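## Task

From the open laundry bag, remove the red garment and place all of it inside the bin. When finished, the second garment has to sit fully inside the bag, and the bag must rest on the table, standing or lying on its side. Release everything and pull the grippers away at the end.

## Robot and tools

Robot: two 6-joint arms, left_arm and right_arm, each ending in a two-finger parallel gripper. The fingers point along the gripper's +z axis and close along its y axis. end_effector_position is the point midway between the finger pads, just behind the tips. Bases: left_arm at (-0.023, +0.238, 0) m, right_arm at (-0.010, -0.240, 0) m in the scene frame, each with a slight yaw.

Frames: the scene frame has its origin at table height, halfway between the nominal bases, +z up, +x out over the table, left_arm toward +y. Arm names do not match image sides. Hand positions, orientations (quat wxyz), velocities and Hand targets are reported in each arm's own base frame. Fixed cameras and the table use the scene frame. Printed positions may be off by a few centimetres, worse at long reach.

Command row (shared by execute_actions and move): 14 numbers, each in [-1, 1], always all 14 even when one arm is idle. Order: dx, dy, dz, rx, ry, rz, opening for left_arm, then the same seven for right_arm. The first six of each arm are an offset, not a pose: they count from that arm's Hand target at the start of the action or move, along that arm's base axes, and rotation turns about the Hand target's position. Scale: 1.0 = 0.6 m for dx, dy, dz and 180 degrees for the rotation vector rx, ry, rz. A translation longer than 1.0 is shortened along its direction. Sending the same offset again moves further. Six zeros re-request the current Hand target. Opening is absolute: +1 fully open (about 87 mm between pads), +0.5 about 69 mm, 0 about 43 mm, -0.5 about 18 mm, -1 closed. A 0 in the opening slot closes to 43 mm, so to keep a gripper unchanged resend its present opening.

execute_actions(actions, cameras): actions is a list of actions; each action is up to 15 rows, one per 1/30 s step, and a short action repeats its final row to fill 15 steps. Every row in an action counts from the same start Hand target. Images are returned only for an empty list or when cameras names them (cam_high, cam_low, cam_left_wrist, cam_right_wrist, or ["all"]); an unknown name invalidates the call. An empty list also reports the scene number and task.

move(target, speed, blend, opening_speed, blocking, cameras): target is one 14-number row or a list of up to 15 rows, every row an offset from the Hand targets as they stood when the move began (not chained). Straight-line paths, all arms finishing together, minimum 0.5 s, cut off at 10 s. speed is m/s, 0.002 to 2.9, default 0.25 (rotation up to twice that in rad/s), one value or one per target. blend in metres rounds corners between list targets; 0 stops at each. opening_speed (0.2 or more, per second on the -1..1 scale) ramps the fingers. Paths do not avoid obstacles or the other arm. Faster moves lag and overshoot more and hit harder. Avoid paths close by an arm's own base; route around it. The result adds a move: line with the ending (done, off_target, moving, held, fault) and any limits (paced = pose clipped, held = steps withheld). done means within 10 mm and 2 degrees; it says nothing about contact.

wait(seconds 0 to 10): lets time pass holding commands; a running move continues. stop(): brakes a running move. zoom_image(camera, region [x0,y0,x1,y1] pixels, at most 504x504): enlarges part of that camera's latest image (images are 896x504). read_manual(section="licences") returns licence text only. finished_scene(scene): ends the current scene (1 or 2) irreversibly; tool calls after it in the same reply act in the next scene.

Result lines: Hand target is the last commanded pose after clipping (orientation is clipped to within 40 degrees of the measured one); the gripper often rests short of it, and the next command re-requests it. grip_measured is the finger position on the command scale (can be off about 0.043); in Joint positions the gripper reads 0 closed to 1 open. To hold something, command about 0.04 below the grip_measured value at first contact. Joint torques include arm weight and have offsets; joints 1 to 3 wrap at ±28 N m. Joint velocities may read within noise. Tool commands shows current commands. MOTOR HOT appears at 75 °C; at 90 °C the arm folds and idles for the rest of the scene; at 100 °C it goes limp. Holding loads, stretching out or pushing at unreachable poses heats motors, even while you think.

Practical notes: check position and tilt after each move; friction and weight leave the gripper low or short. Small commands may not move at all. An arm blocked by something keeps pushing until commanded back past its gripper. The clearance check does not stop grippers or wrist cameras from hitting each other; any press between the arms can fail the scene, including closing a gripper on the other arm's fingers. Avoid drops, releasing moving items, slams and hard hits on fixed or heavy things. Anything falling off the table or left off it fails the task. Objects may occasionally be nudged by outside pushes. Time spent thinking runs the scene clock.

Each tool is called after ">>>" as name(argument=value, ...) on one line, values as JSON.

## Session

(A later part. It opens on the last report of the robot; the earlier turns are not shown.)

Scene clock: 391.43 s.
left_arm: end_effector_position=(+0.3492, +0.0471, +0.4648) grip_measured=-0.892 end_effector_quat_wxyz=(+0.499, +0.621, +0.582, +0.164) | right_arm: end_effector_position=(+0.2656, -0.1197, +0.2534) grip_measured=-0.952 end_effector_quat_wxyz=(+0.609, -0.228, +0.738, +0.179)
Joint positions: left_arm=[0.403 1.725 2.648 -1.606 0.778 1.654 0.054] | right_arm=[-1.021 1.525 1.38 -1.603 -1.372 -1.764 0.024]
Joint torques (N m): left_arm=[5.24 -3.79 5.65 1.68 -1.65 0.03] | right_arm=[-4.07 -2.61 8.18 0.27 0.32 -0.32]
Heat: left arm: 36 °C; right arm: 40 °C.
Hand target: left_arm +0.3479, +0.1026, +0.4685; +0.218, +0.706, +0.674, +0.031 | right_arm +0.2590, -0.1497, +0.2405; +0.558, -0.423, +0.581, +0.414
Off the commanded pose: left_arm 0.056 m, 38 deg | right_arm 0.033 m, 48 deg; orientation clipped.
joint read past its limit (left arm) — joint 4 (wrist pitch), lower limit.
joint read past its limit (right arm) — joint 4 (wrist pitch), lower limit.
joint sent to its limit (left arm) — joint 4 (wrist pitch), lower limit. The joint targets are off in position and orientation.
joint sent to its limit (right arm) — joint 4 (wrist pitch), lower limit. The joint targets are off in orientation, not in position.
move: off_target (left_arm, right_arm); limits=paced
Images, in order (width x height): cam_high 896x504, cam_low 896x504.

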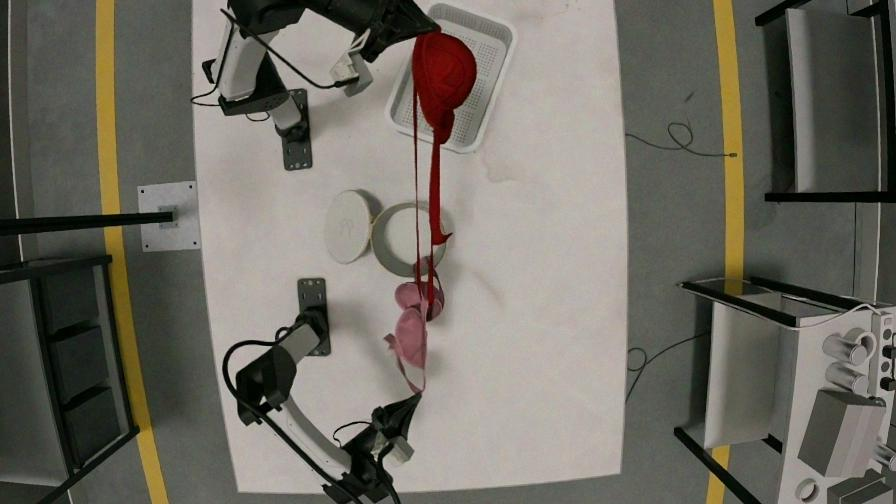

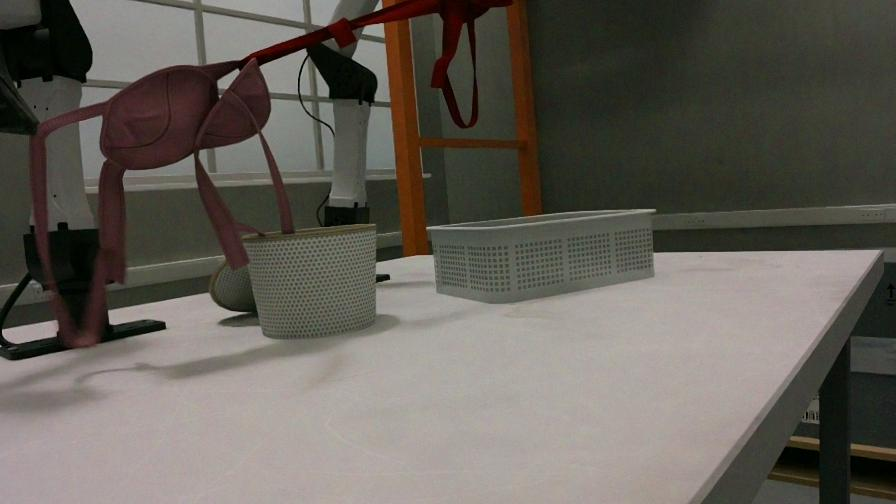

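>>> move(target=[0.037,-0.046,-0.25,0,0,0,-1,0.018,0.15,0.33,0,0,0,-1], speed=0.15, cameras=["cam_high","cam_low"])

Scene clock: 404.50 s.
left_arm: end_effector_position=(+0.3641, +0.0399, +0.3256) grip_measured=-0.892 end_effector_quat_wxyz=(+0.324, +0.683, +0.653, +0.052) | right_arm: end_effector_position=(+0.2644, -0.0459, +0.4368) grip_measured=-0.962 end_effector_quat_wxyz=(+0.660, -0.218, +0.671, +0.259)
Joint positions: left_arm=[0.242 1.723 2.22 -1.607 0.503 1.737 0.054] | right_arm=[-0.886 1.438 1.928 -1.598 -1.577 -1.048 0.019]
Joint torques (N m): left_arm=[1.73 -4.18 4.53 1.31 -1.2 0.19] | right_arm=[-1.07 -2.35 6.3 1.18 -0.34 -0.12]
Heat: left arm: 36 °C; right arm: 38 °C.
Hand target: left_arm +0.3700, +0.0749, +0.3184; +0.218, +0.706, +0.673, +0.030 | right_arm +0.2698, -0.0598, +0.4385; +0.559, -0.423, +0.581, +0.414
Off the commanded pose: left_arm 0.036 m, 13 deg | right_arm 0.015 m, 33 deg.
joint read past its limit (left arm) — joint 4 (wrist pitch), lower limit.
joint read past its limit (right arm) — joint 4 (wrist pitch), lower limit; joint 5 (wrist yaw), lower limit.
joint sent to its limit (left arm) — joint 4 (wrist pitch), lower limit. The joint targets are off in orientation, not in position.
joint sent to its limit (right arm) — joint 5 (wrist yaw), lower limit. The joint targets are off in orientation, not in position.
move: off_target (left_arm, right_arm)
Images, in order (width x height): cam_high 896x504, cam_low 896x504.

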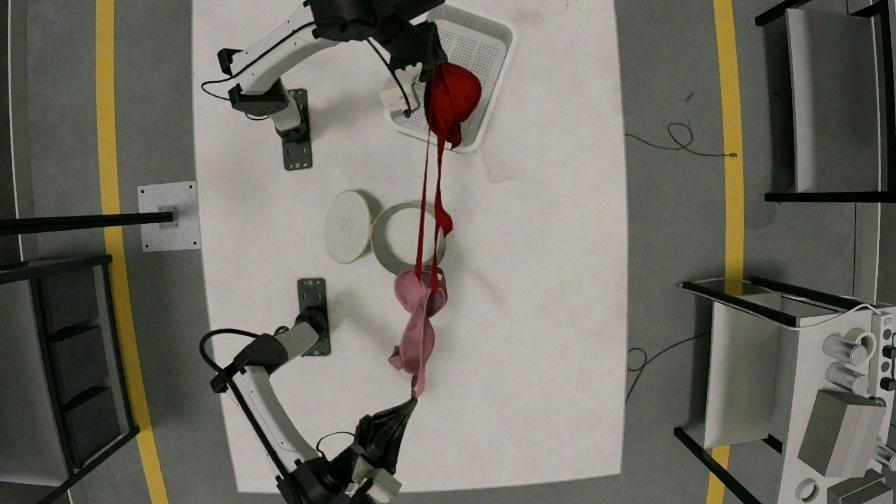

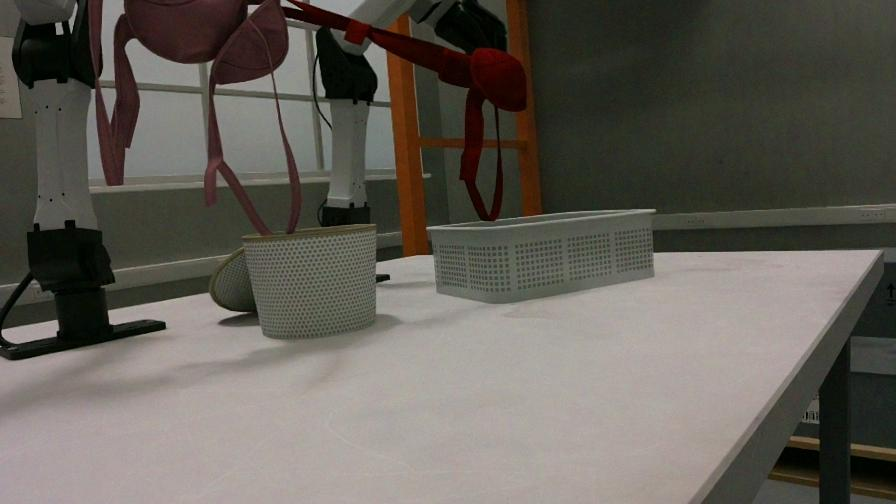

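>>> move(target=[0.01,0.0,-0.25,0,0,0,-1,-0.02,0.12,0.1,0,0,0,-1], speed=0.12, cameras=["cam_high","cam_low","cam_right_wrist"])

>>> zoom_image(camera="cam_low", region=[80, 0, 480, 260])

Scene clock: 410.03 s.
left_arm: end_effector_position=(+0.3664, +0.0393, +0.1772) grip_measured=-0.892 end_effector_quat_wxyz=(+0.267, +0.698, +0.663, -0.035) | right_arm: end_effector_position=(+0.2528, +0.0211, +0.4932) grip_measured=-0.967 end_effector_quat_wxyz=(+0.628, -0.282, +0.647, +0.329)
Joint positions: left_arm=[0.239 1.69 1.611 -1.265 0.499 1.803 0.054] | right_arm=[-0.682 1.498 2.256 -1.597 -1.577 -0.768 0.017]
Joint torques (N m): left_arm=[1.63 -5.46 5.07 1.26 -1.21 0.18] | right_arm=[-0.79 -2.51 6.12 1.42 -0.27 -0.04]
Motor temperatures (°C): left_arm=[22 29 29 35 20 20 21] | right_arm=[20 37 35 20 22 22 21]
Heat: left arm: 35 °C; right arm: 37 °C.
Hand target: left_arm +0.3760, +0.0750, +0.1684; +0.218, +0.705, +0.674, +0.030 | right_arm +0.2578, +0.0123, +0.4985; +0.558, -0.423, +0.581, +0.414
Off the commanded pose: left_arm 0.038 m, 9 deg | right_arm 0.011 m, 22 deg.
joint read past its limit (right arm) — joint 4 (wrist pitch), lower limit; joint 5 (wrist yaw), lower limit.
joint sent to its limit (right arm) — joint 5 (wrist yaw), lower limit. The joint targets are off in orientation, not in position.
move: off_target (left_arm, right_arm)
Images, in order (width x height): cam_high 896x504, cam_low 896x504, cam_right_wrist 896x504.

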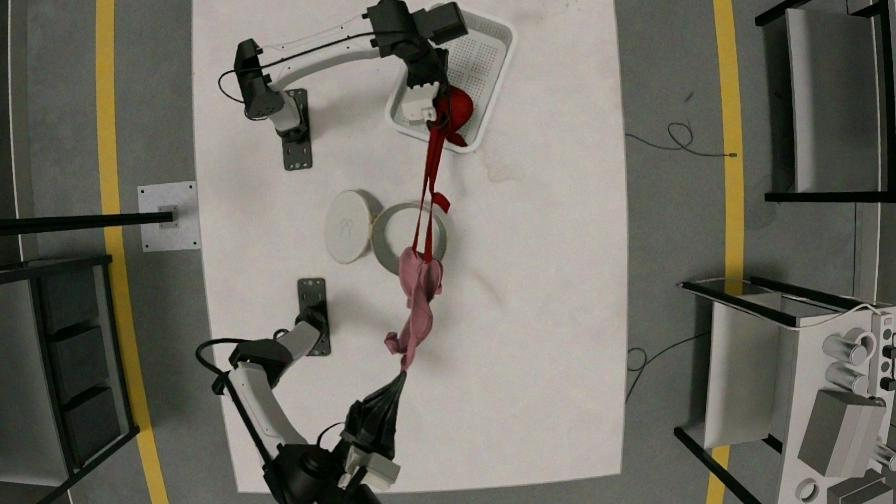

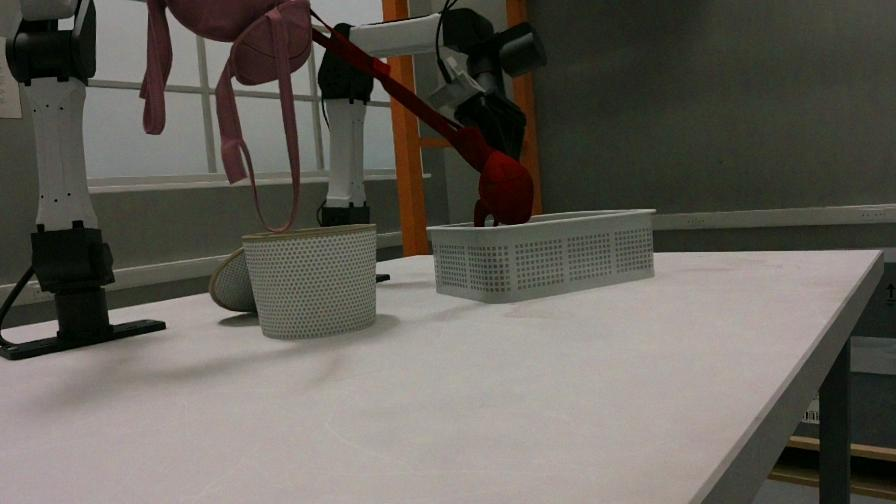

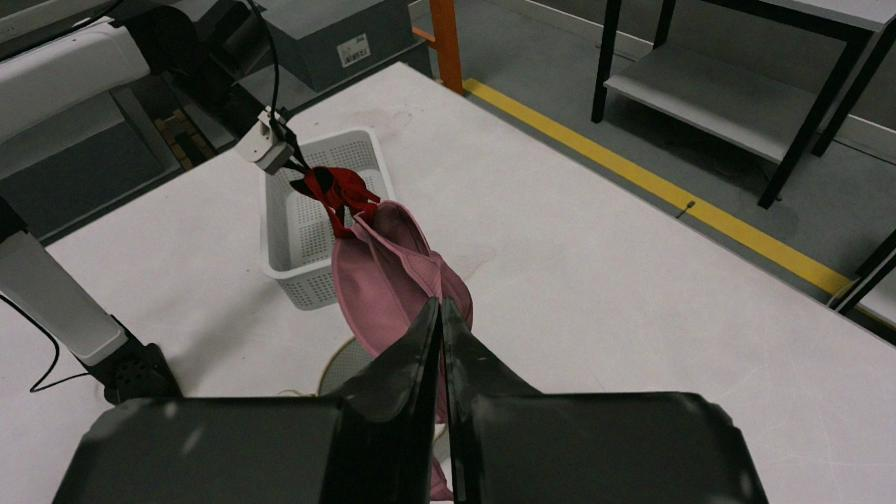

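Scaled by 1.260 from the camera's 896x504 image, which has a finer 1280x720 frame.

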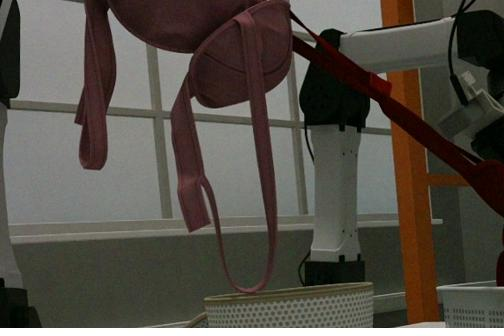

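>>> move(target=[0.0,-0.05,-0.06,0,0,0,-1,0.02,0.25,0.02,0,0,0,-1], speed=0.15, cameras=["cam_high","cam_low","cam_left_wrist"])

>>> zoom_image(camera="cam_low", region=[180, 0, 580, 260])

Scene clock: 415.77 s.
left_arm: end_effector_position=(+0.3730, +0.0448, +0.1235) grip_measured=-0.892 end_effector_quat_wxyz=(+0.210, +0.708, +0.674, +0.013) | right_arm: end_effector_position=(+0.2726, +0.1628, +0.5059) grip_measured=-0.969 end_effector_quat_wxyz=(+0.548, -0.423, +0.585, +0.422)
Joint positions: left_arm=[0.169 1.681 1.401 -1.022 0.333 1.744 0.054] | right_arm=[-0.018 1.445 2.065 -0.779 -1.297 -0.123 0.016]
Joint torques (N m): left_arm=[-0.39 -8.16 5.89 0.94 0.15 -0.16] | right_arm=[0.28 -5.83 4.26 1.49 0.11 0.07]
Heat: left arm: 35 °C; right arm: 37 °C.
Hand target: left_arm +0.3761, +0.0450, +0.1325; +0.218, +0.705, +0.674, +0.031 | right_arm +0.2699, +0.1622, +0.5104; +0.559, -0.423, +0.581, +0.414
Off the commanded pose: left_arm 0.009 m, 2 deg | right_arm 0.005 m, 2 deg.
move: done
Images, in order (width x height): cam_high 896x504, cam_low 896x504, cam_left_wrist 896x504.

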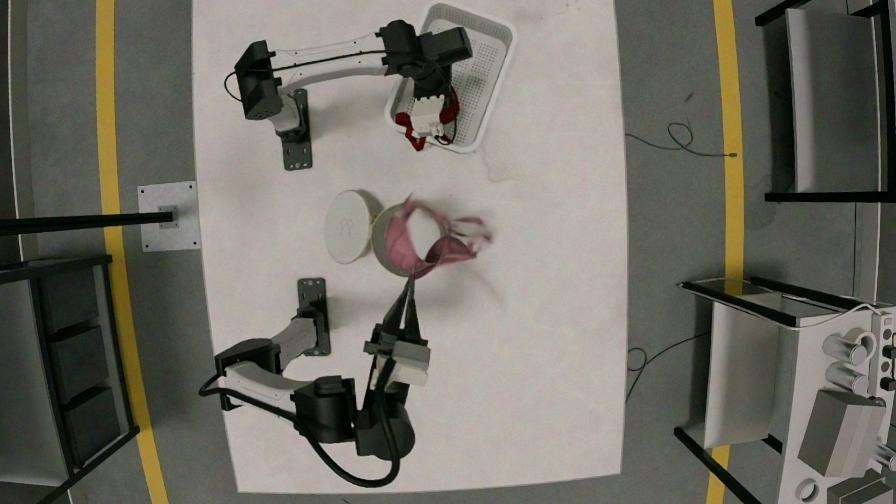

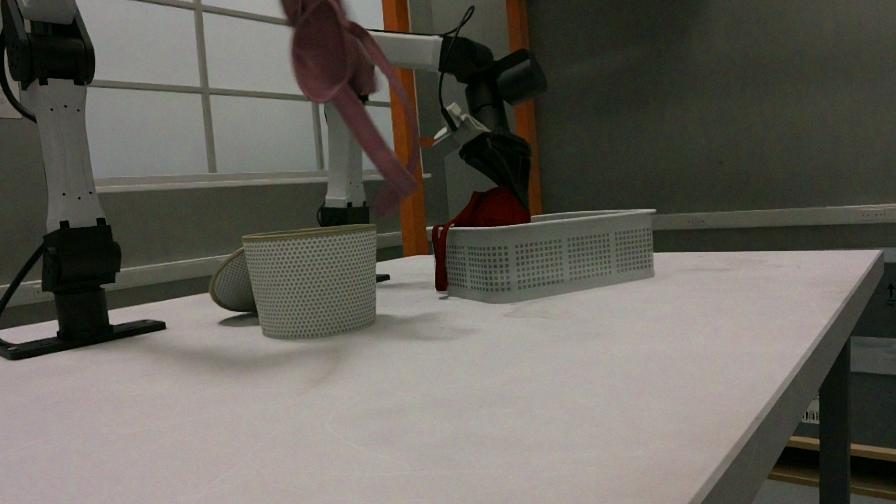

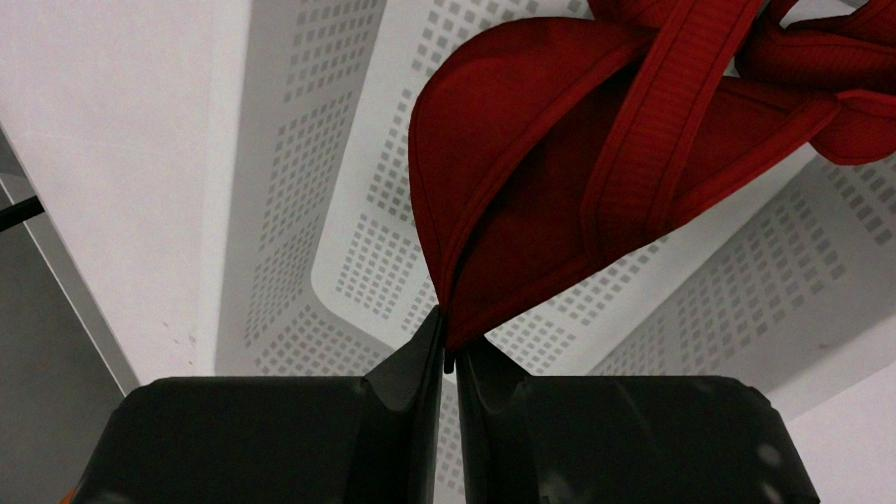

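Scaled by 1.260 from the camera's 896x504 image, which has a finer 1280x720 frame.

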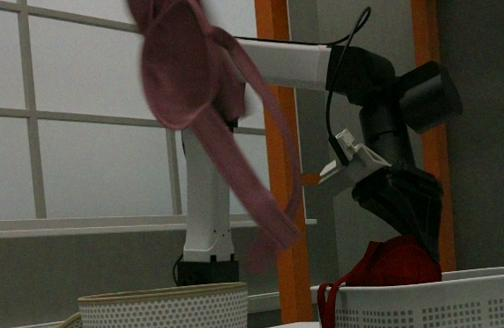

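>>> move(target=[[0.0,0.0,0.38,0,0,0,-1,-0.008,0.04,0.0,0,0,0,-1],[0.033,0.17,0.36,0,0,0,-1,-0.008,0.045,0.0,0,0,0,-1],[0.04,0.1,-0.03,0,0,0,-1,-0.008,0.045,0.0,0,0,0,-1]], speed=0.25, blend=[0.03,0.03,0], cameras=["all"])

>>> zoom_image(camera="cam_high", region=[340, 0, 540, 280])

Scene clock: 426.50 s.
left_arm: end_effector_position=(+0.3969, +0.1044, +0.1018) grip_measured=-0.892 end_effector_quat_wxyz=(+0.211, +0.707, +0.675, +0.009) | right_arm: end_effector_position=(+0.2691, +0.1889, +0.5049) grip_measured=-0.969 end_effector_quat_wxyz=(+0.548, -0.422, +0.587, +0.420)
Joint positions: left_arm=[0.325 1.852 1.525 -1.037 0.375 1.903 0.054] | right_arm=[0.102 1.421 2.027 -0.725 -1.172 -0.08 0.016]
Joint torques (N m): left_arm=[-0.39 -10.18 5.64 0.8 0.2 -0.16] | right_arm=[0.73 -5.87 4.41 1.62 0.13 0.08]
Heat: left arm: 34 °C; right arm: 37 °C.
Hand target: left_arm +0.4000, +0.1050, +0.1146; +0.218, +0.705, +0.674, +0.031 | right_arm +0.2649, +0.1892, +0.5105; +0.559, -0.423, +0.581, +0.414
Off the commanded pose: left_arm 0.013 m, 3 deg | right_arm 0.007 m, 2 deg.
move: off_target (left_arm)

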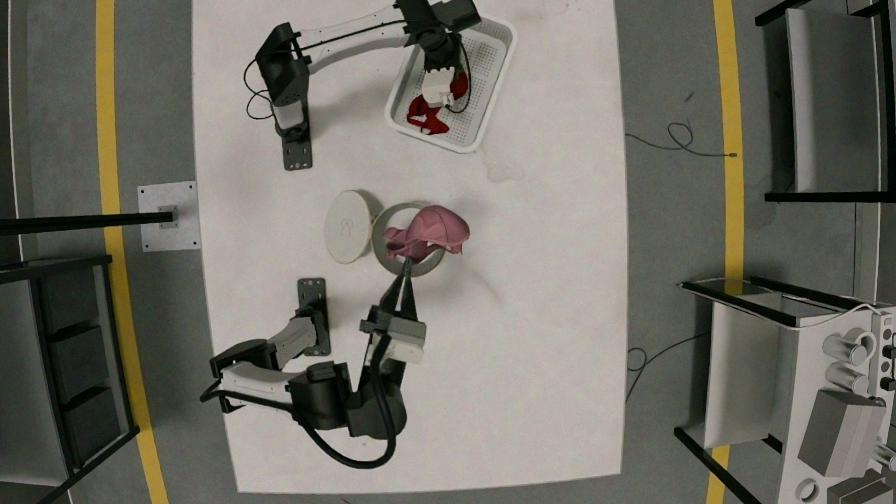

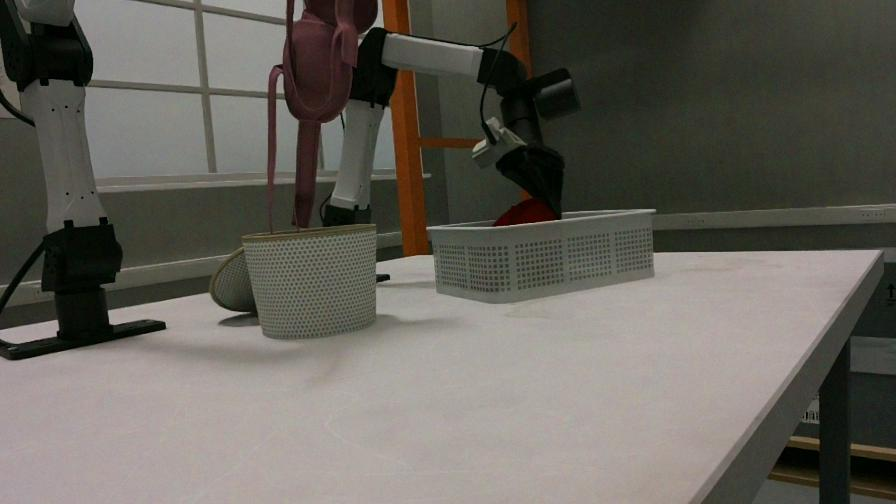

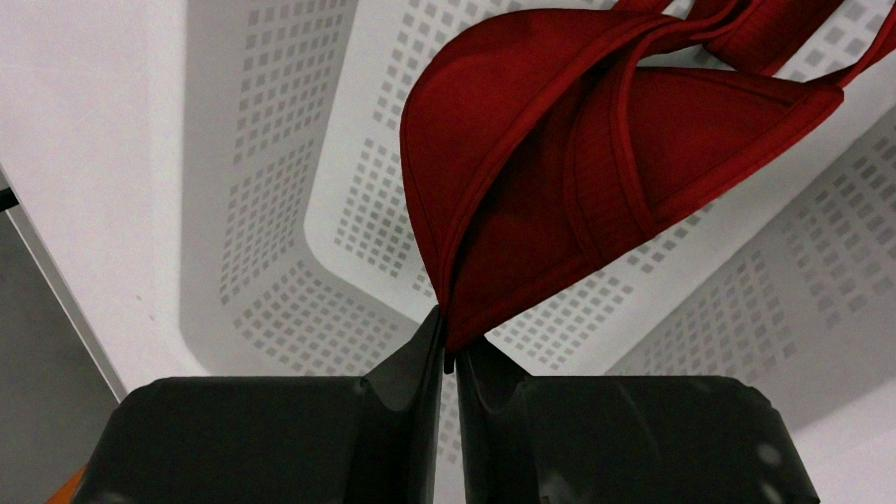

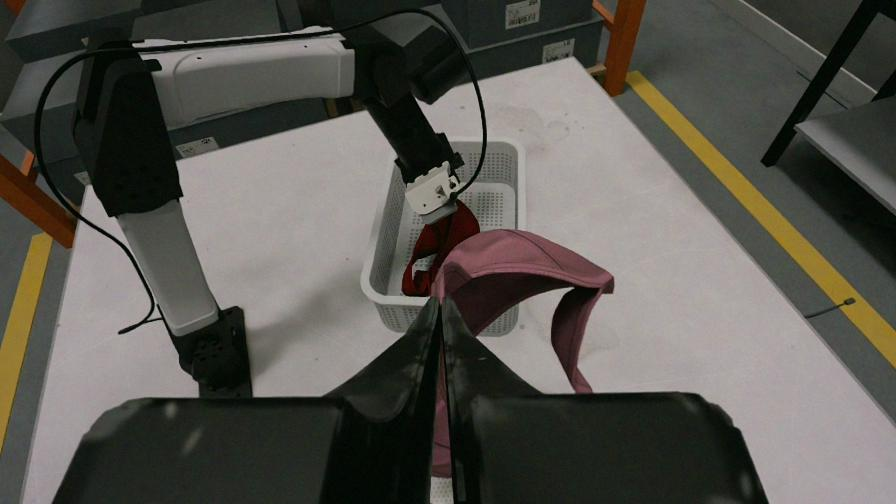

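Scaled by 1.800 from the camera's 896x504 image, which has a finer 1280x720 frame.

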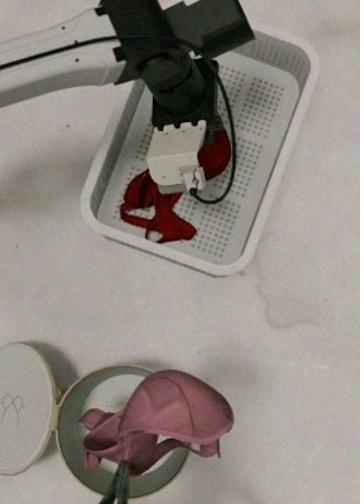

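>>> move(target=[[0.0,0.0,-0.05,0,0,0,-1,-0.06,-0.02,-0.1,0,0,0,-1],[0.0,0.0,-0.05,0,0,0,0,-0.06,-0.02,-0.1,0,0,0,-1],[0.0,0.0,0.3,0,0,0,0,-0.06,-0.02,-0.38,0,0,0,-1]], speed=0.2, cameras=["all"])

>>> zoom_image(camera="cam_high", region=[340, 0, 540, 280])

Scene clock: 436.07 s.
left_arm: end_effector_position=(+0.4040, +0.1063, +0.2842) grip_measured=+0.000 end_effector_quat_wxyz=(+0.251, +0.695, +0.669, +0.087) | right_arm: end_effector_position=(+0.2315, +0.1775, +0.2807) grip_measured=-0.969 end_effector_quat_wxyz=(+0.555, -0.420, +0.589, +0.411)
Joint positions: left_arm=[0.321 1.9 2.292 -1.567 0.373 1.854 0.5] | right_arm=[0.069 0.892 0.731 0.041 -1.186 -0.093 0.016]
Joint torques (N m): left_arm=[-0.44 -8.21 6.75 0.83 0.14 -0.17] | right_arm=[-0.14 -2.26 6.27 1.59 -0.14 0.07]
Motor temperatures (°C): left_arm=[21 34 30 33 19 20 21] | right_arm=[19 36 34 24 22 22 21]
Heat: left arm: 34 °C; right arm: 36 °C.
Hand target: left_arm +0.4001, +0.1049, +0.2946; +0.219, +0.706, +0.673, +0.031 | right_arm +0.2289, +0.1773, +0.2825; +0.559, -0.423, +0.581, +0.414
Off the commanded pose: left_arm 0.011 m, 8 deg | right_arm 0.003 m, 1 deg.
joint sent to its limit (left arm) — joint 4 (wrist pitch), lower limit. The joint targets are off in orientation, not in position.
move: off_target (left_arm)

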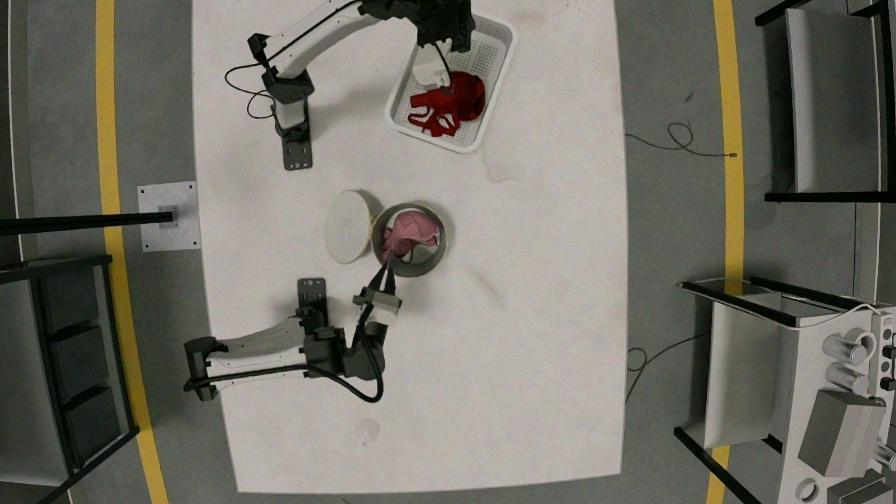

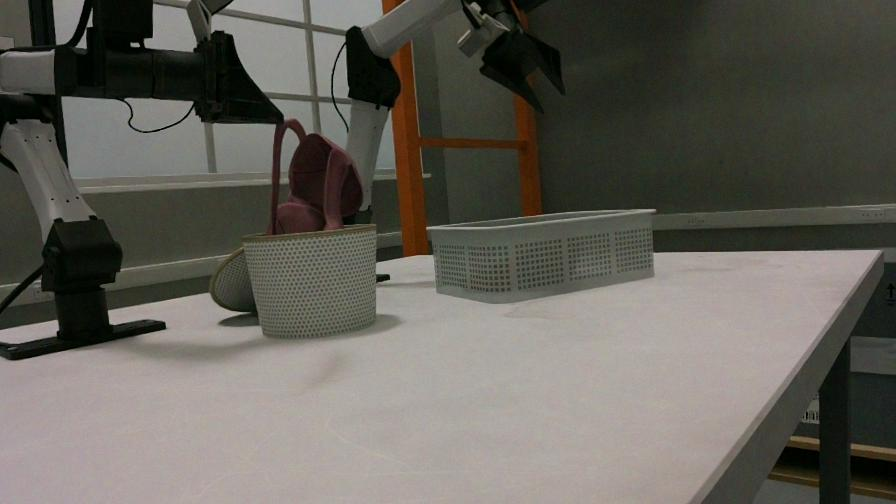

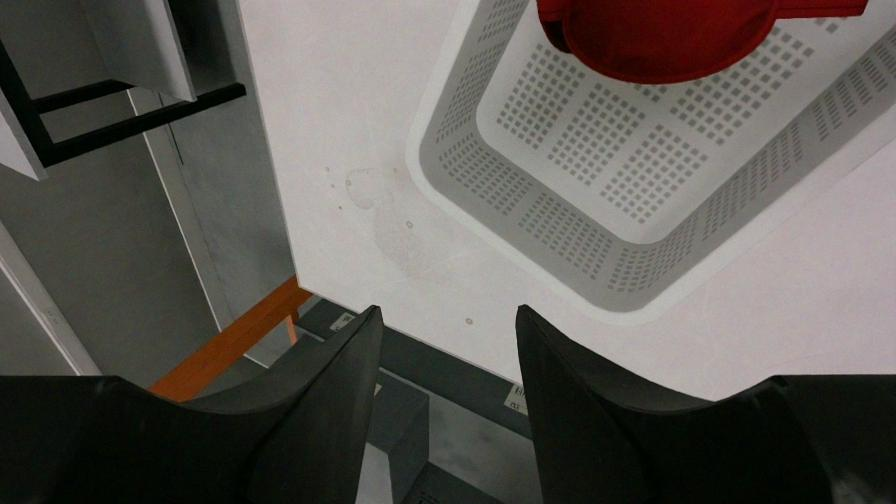

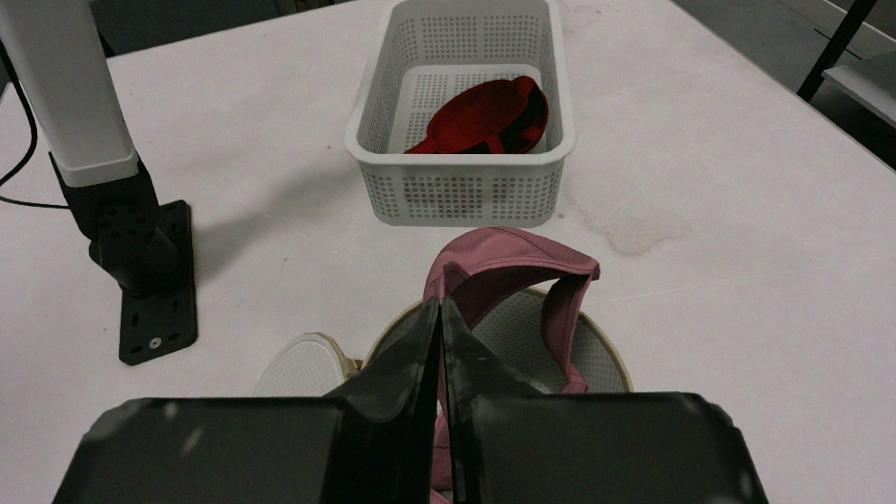

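Scaled by 1.800 from the camera's 896x504 image, which has a finer 1280x720 frame.

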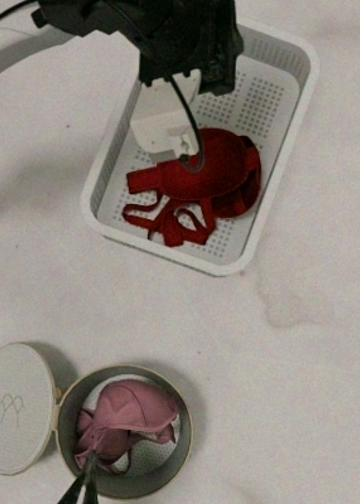

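>>> move(target=[[0.0,0.0,0.1,0,0,0,0,0.02,0.03,-0.18,0,0,0,-1],[0.0,0.0,0.1,0,0,0,0,0.02,0.03,-0.18,0,0,0,-0.4]], speed=0.15, cameras=["cam_high","cam_low","cam_right_wrist"])

>>> zoom_image(camera="cam_high", region=[340, 0, 540, 280])

Scene clock: 441.30 s.
left_arm: end_effector_position=(+0.4064, +0.1081, +0.3406) grip_measured=+0.000 end_effector_quat_wxyz=(+0.289, +0.676, +0.659, +0.156) | right_arm: end_effector_position=(+0.2402, +0.1948, +0.1775) grip_measured=-0.400 end_effector_quat_wxyz=(+0.559, -0.429, +0.577, +0.414)
Joint positions: left_arm=[0.321 1.884 2.455 -1.57 0.371 1.808 0.5] | right_arm=[0.148 1.07 0.359 0.634 -1.127 -0.071 0.3]
Joint torques (N m): left_arm=[-0.46 -8.31 6.2 1.12 0.16 -0.18] | right_arm=[0.66 -1.69 5.63 1.54 0.15 0.07]
Heat: left arm: 34 °C; right arm: 36 °C.
Hand target: left_arm +0.4001, +0.1049, +0.3544; +0.218, +0.706, +0.673, +0.030 | right_arm +0.2408, +0.1953, +0.1744; +0.558, -0.423, +0.581, +0.414
Off the commanded pose: left_arm 0.016 m, 17 deg | right_arm 0.003 m, 1 deg.
joint sent to its limit (left arm) — joint 4 (wrist pitch), lower limit. The joint targets are off in orientation, not in position.
move: off_target (left_arm)
Images, in order (width x height): cam_high 896x504, cam_low 896x504, cam_right_wrist 896x504.

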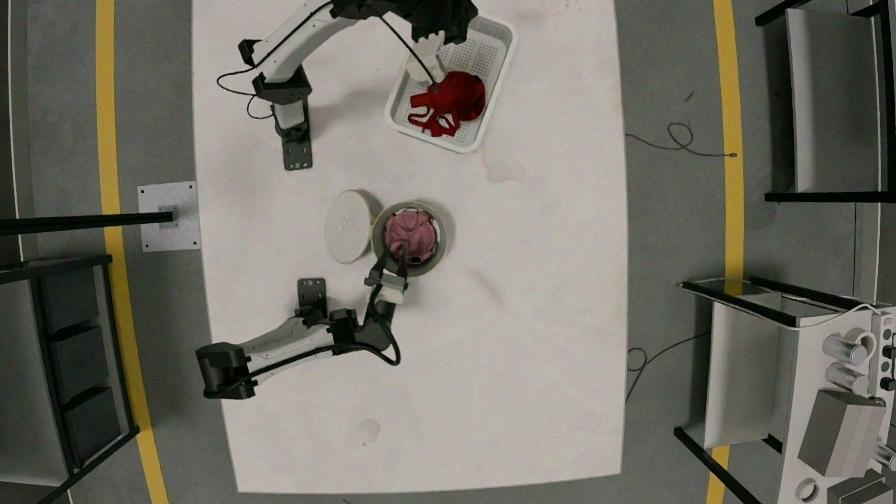

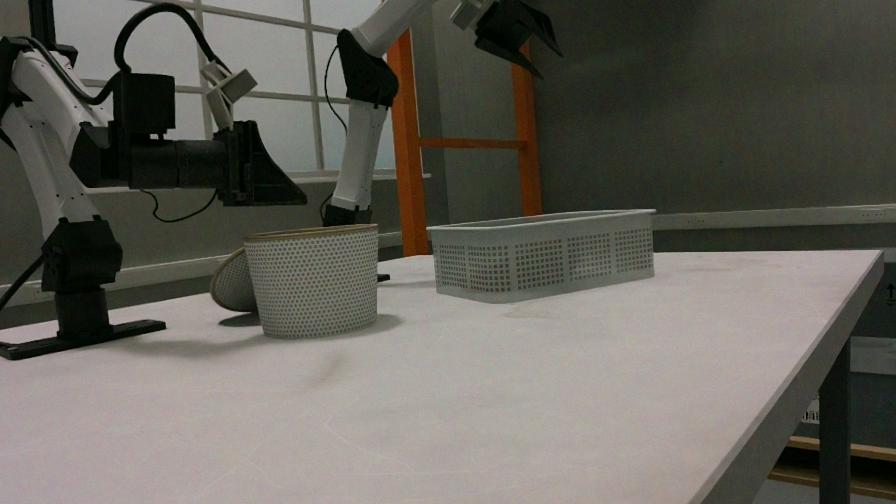

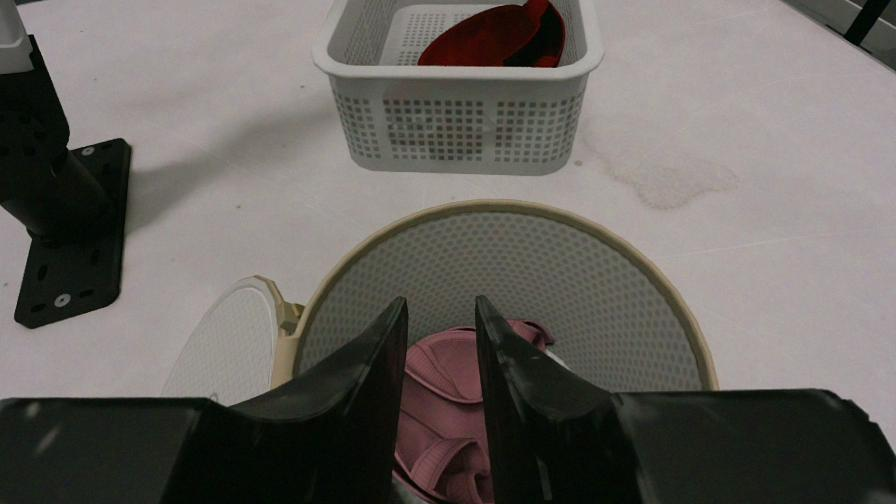

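Scaled by 1.800 from the camera's 896x504 image, which has a finer 1280x720 frame.

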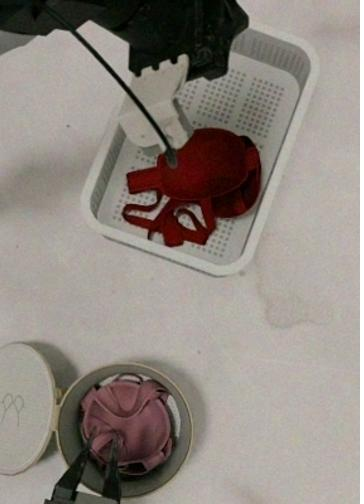

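Pink is inside. Back the right arm off and check.

>>> move(target=[-0.1,0.05,0.0,0,0,0,0,-0.05,-0.28,0.1,0,0,0,-0.4], speed=0.25, cameras=["cam_high","cam_low","cam_right_wrist"])

>>> zoom_image(camera="cam_high", region=[340, 0, 540, 280])

Scene clock: 446.23 s.
left_arm: end_effector_position=(+0.3450, +0.1371, +0.3482) grip_measured=+0.000 end_effector_quat_wxyz=(+0.273, +0.664, +0.673, +0.176) | right_arm: end_effector_position=(+0.2154, +0.0264, +0.2383) grip_measured=-0.400 end_effector_quat_wxyz=(+0.665, -0.266, +0.654, +0.244)
Joint positions: left_arm=[0.461 1.684 2.236 -1.573 0.391 1.907 0.5] | right_arm=[-0.821 0.579 0.374 0.379 -1.558 0.14 0.3]
Joint torques (N m): left_arm=[0.34 -6.42 4.34 1.11 0.31 0.11] | right_arm=[-0.13 0.46 6.09 0.95 0 0.12]
Heat: left arm: 35 °C; right arm: 35 °C.
Hand target: left_arm +0.3400, +0.1350, +0.3545; +0.218, +0.705, +0.674, +0.031 | right_arm +0.2108, +0.0272, +0.2345; +0.559, -0.423, +0.581, +0.414
Off the commanded pose: left_arm 0.008 m, 18 deg | right_arm 0.006 m, 30 deg.
joint sent to its limit (left arm) — joint 4 (wrist pitch), lower limit. The joint targets are off in orientation, not in position.
joint sent to its limit (right arm) — joint 5 (wrist yaw), lower limit. The joint targets are off in orientation, not in position.
move: off_target (left_arm, right_arm)
Images, in order (width x height): cam_high 896x504, cam_low 896x504, cam_right_wrist 896x504.

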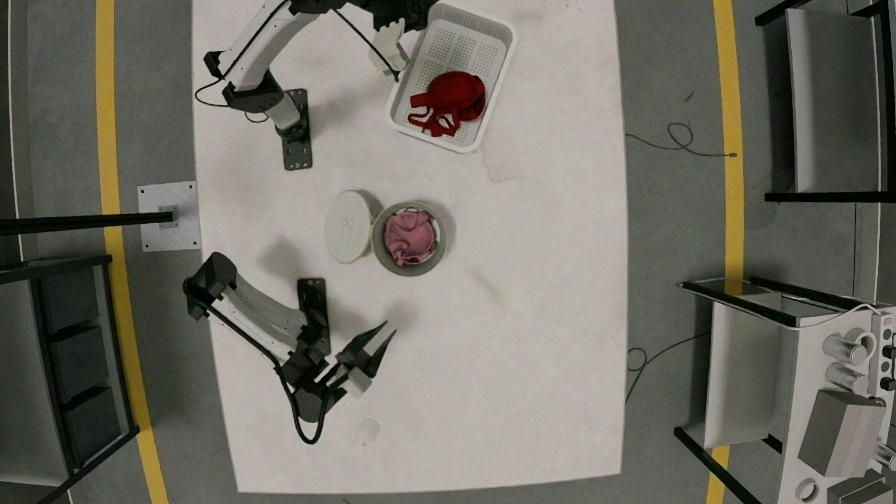

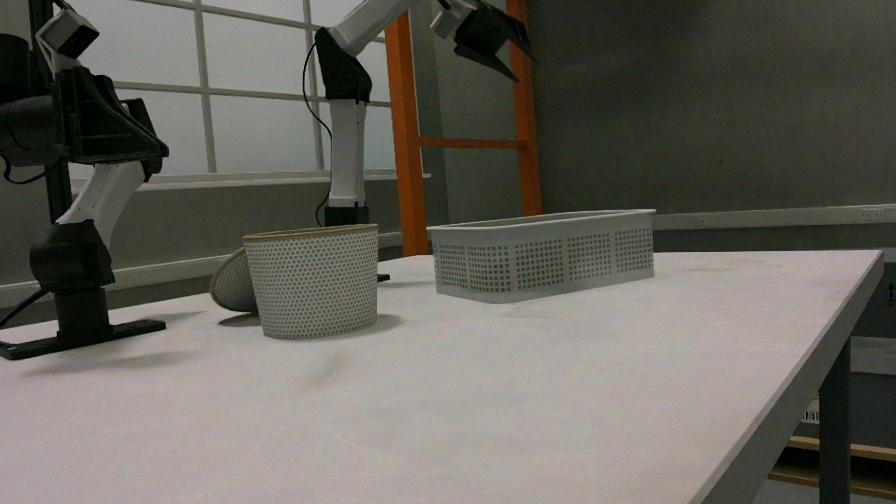

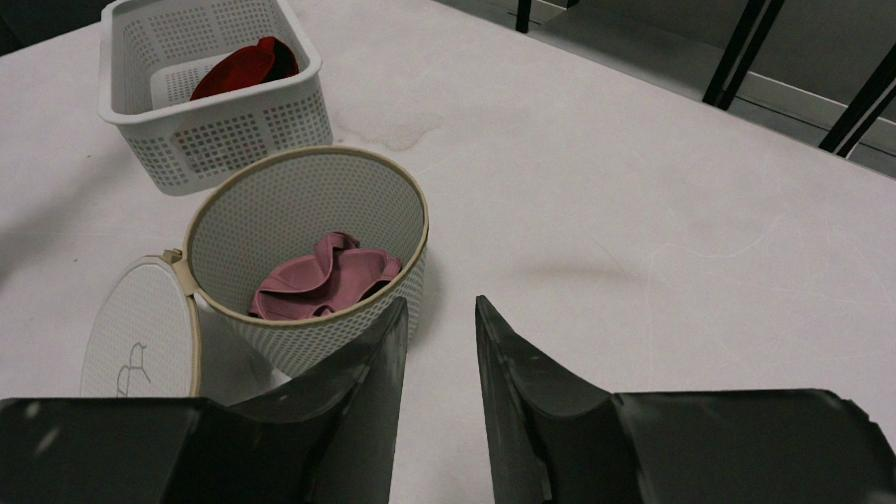

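Scaled by 1.800 from the camera's 896x504 image, which has a finer 1280x720 frame.

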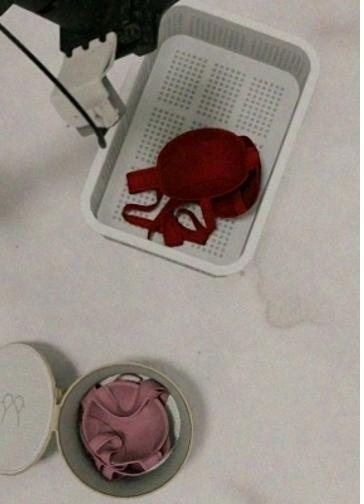

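>>> finished_scene(scene=2)

The scene is finished: the task was done.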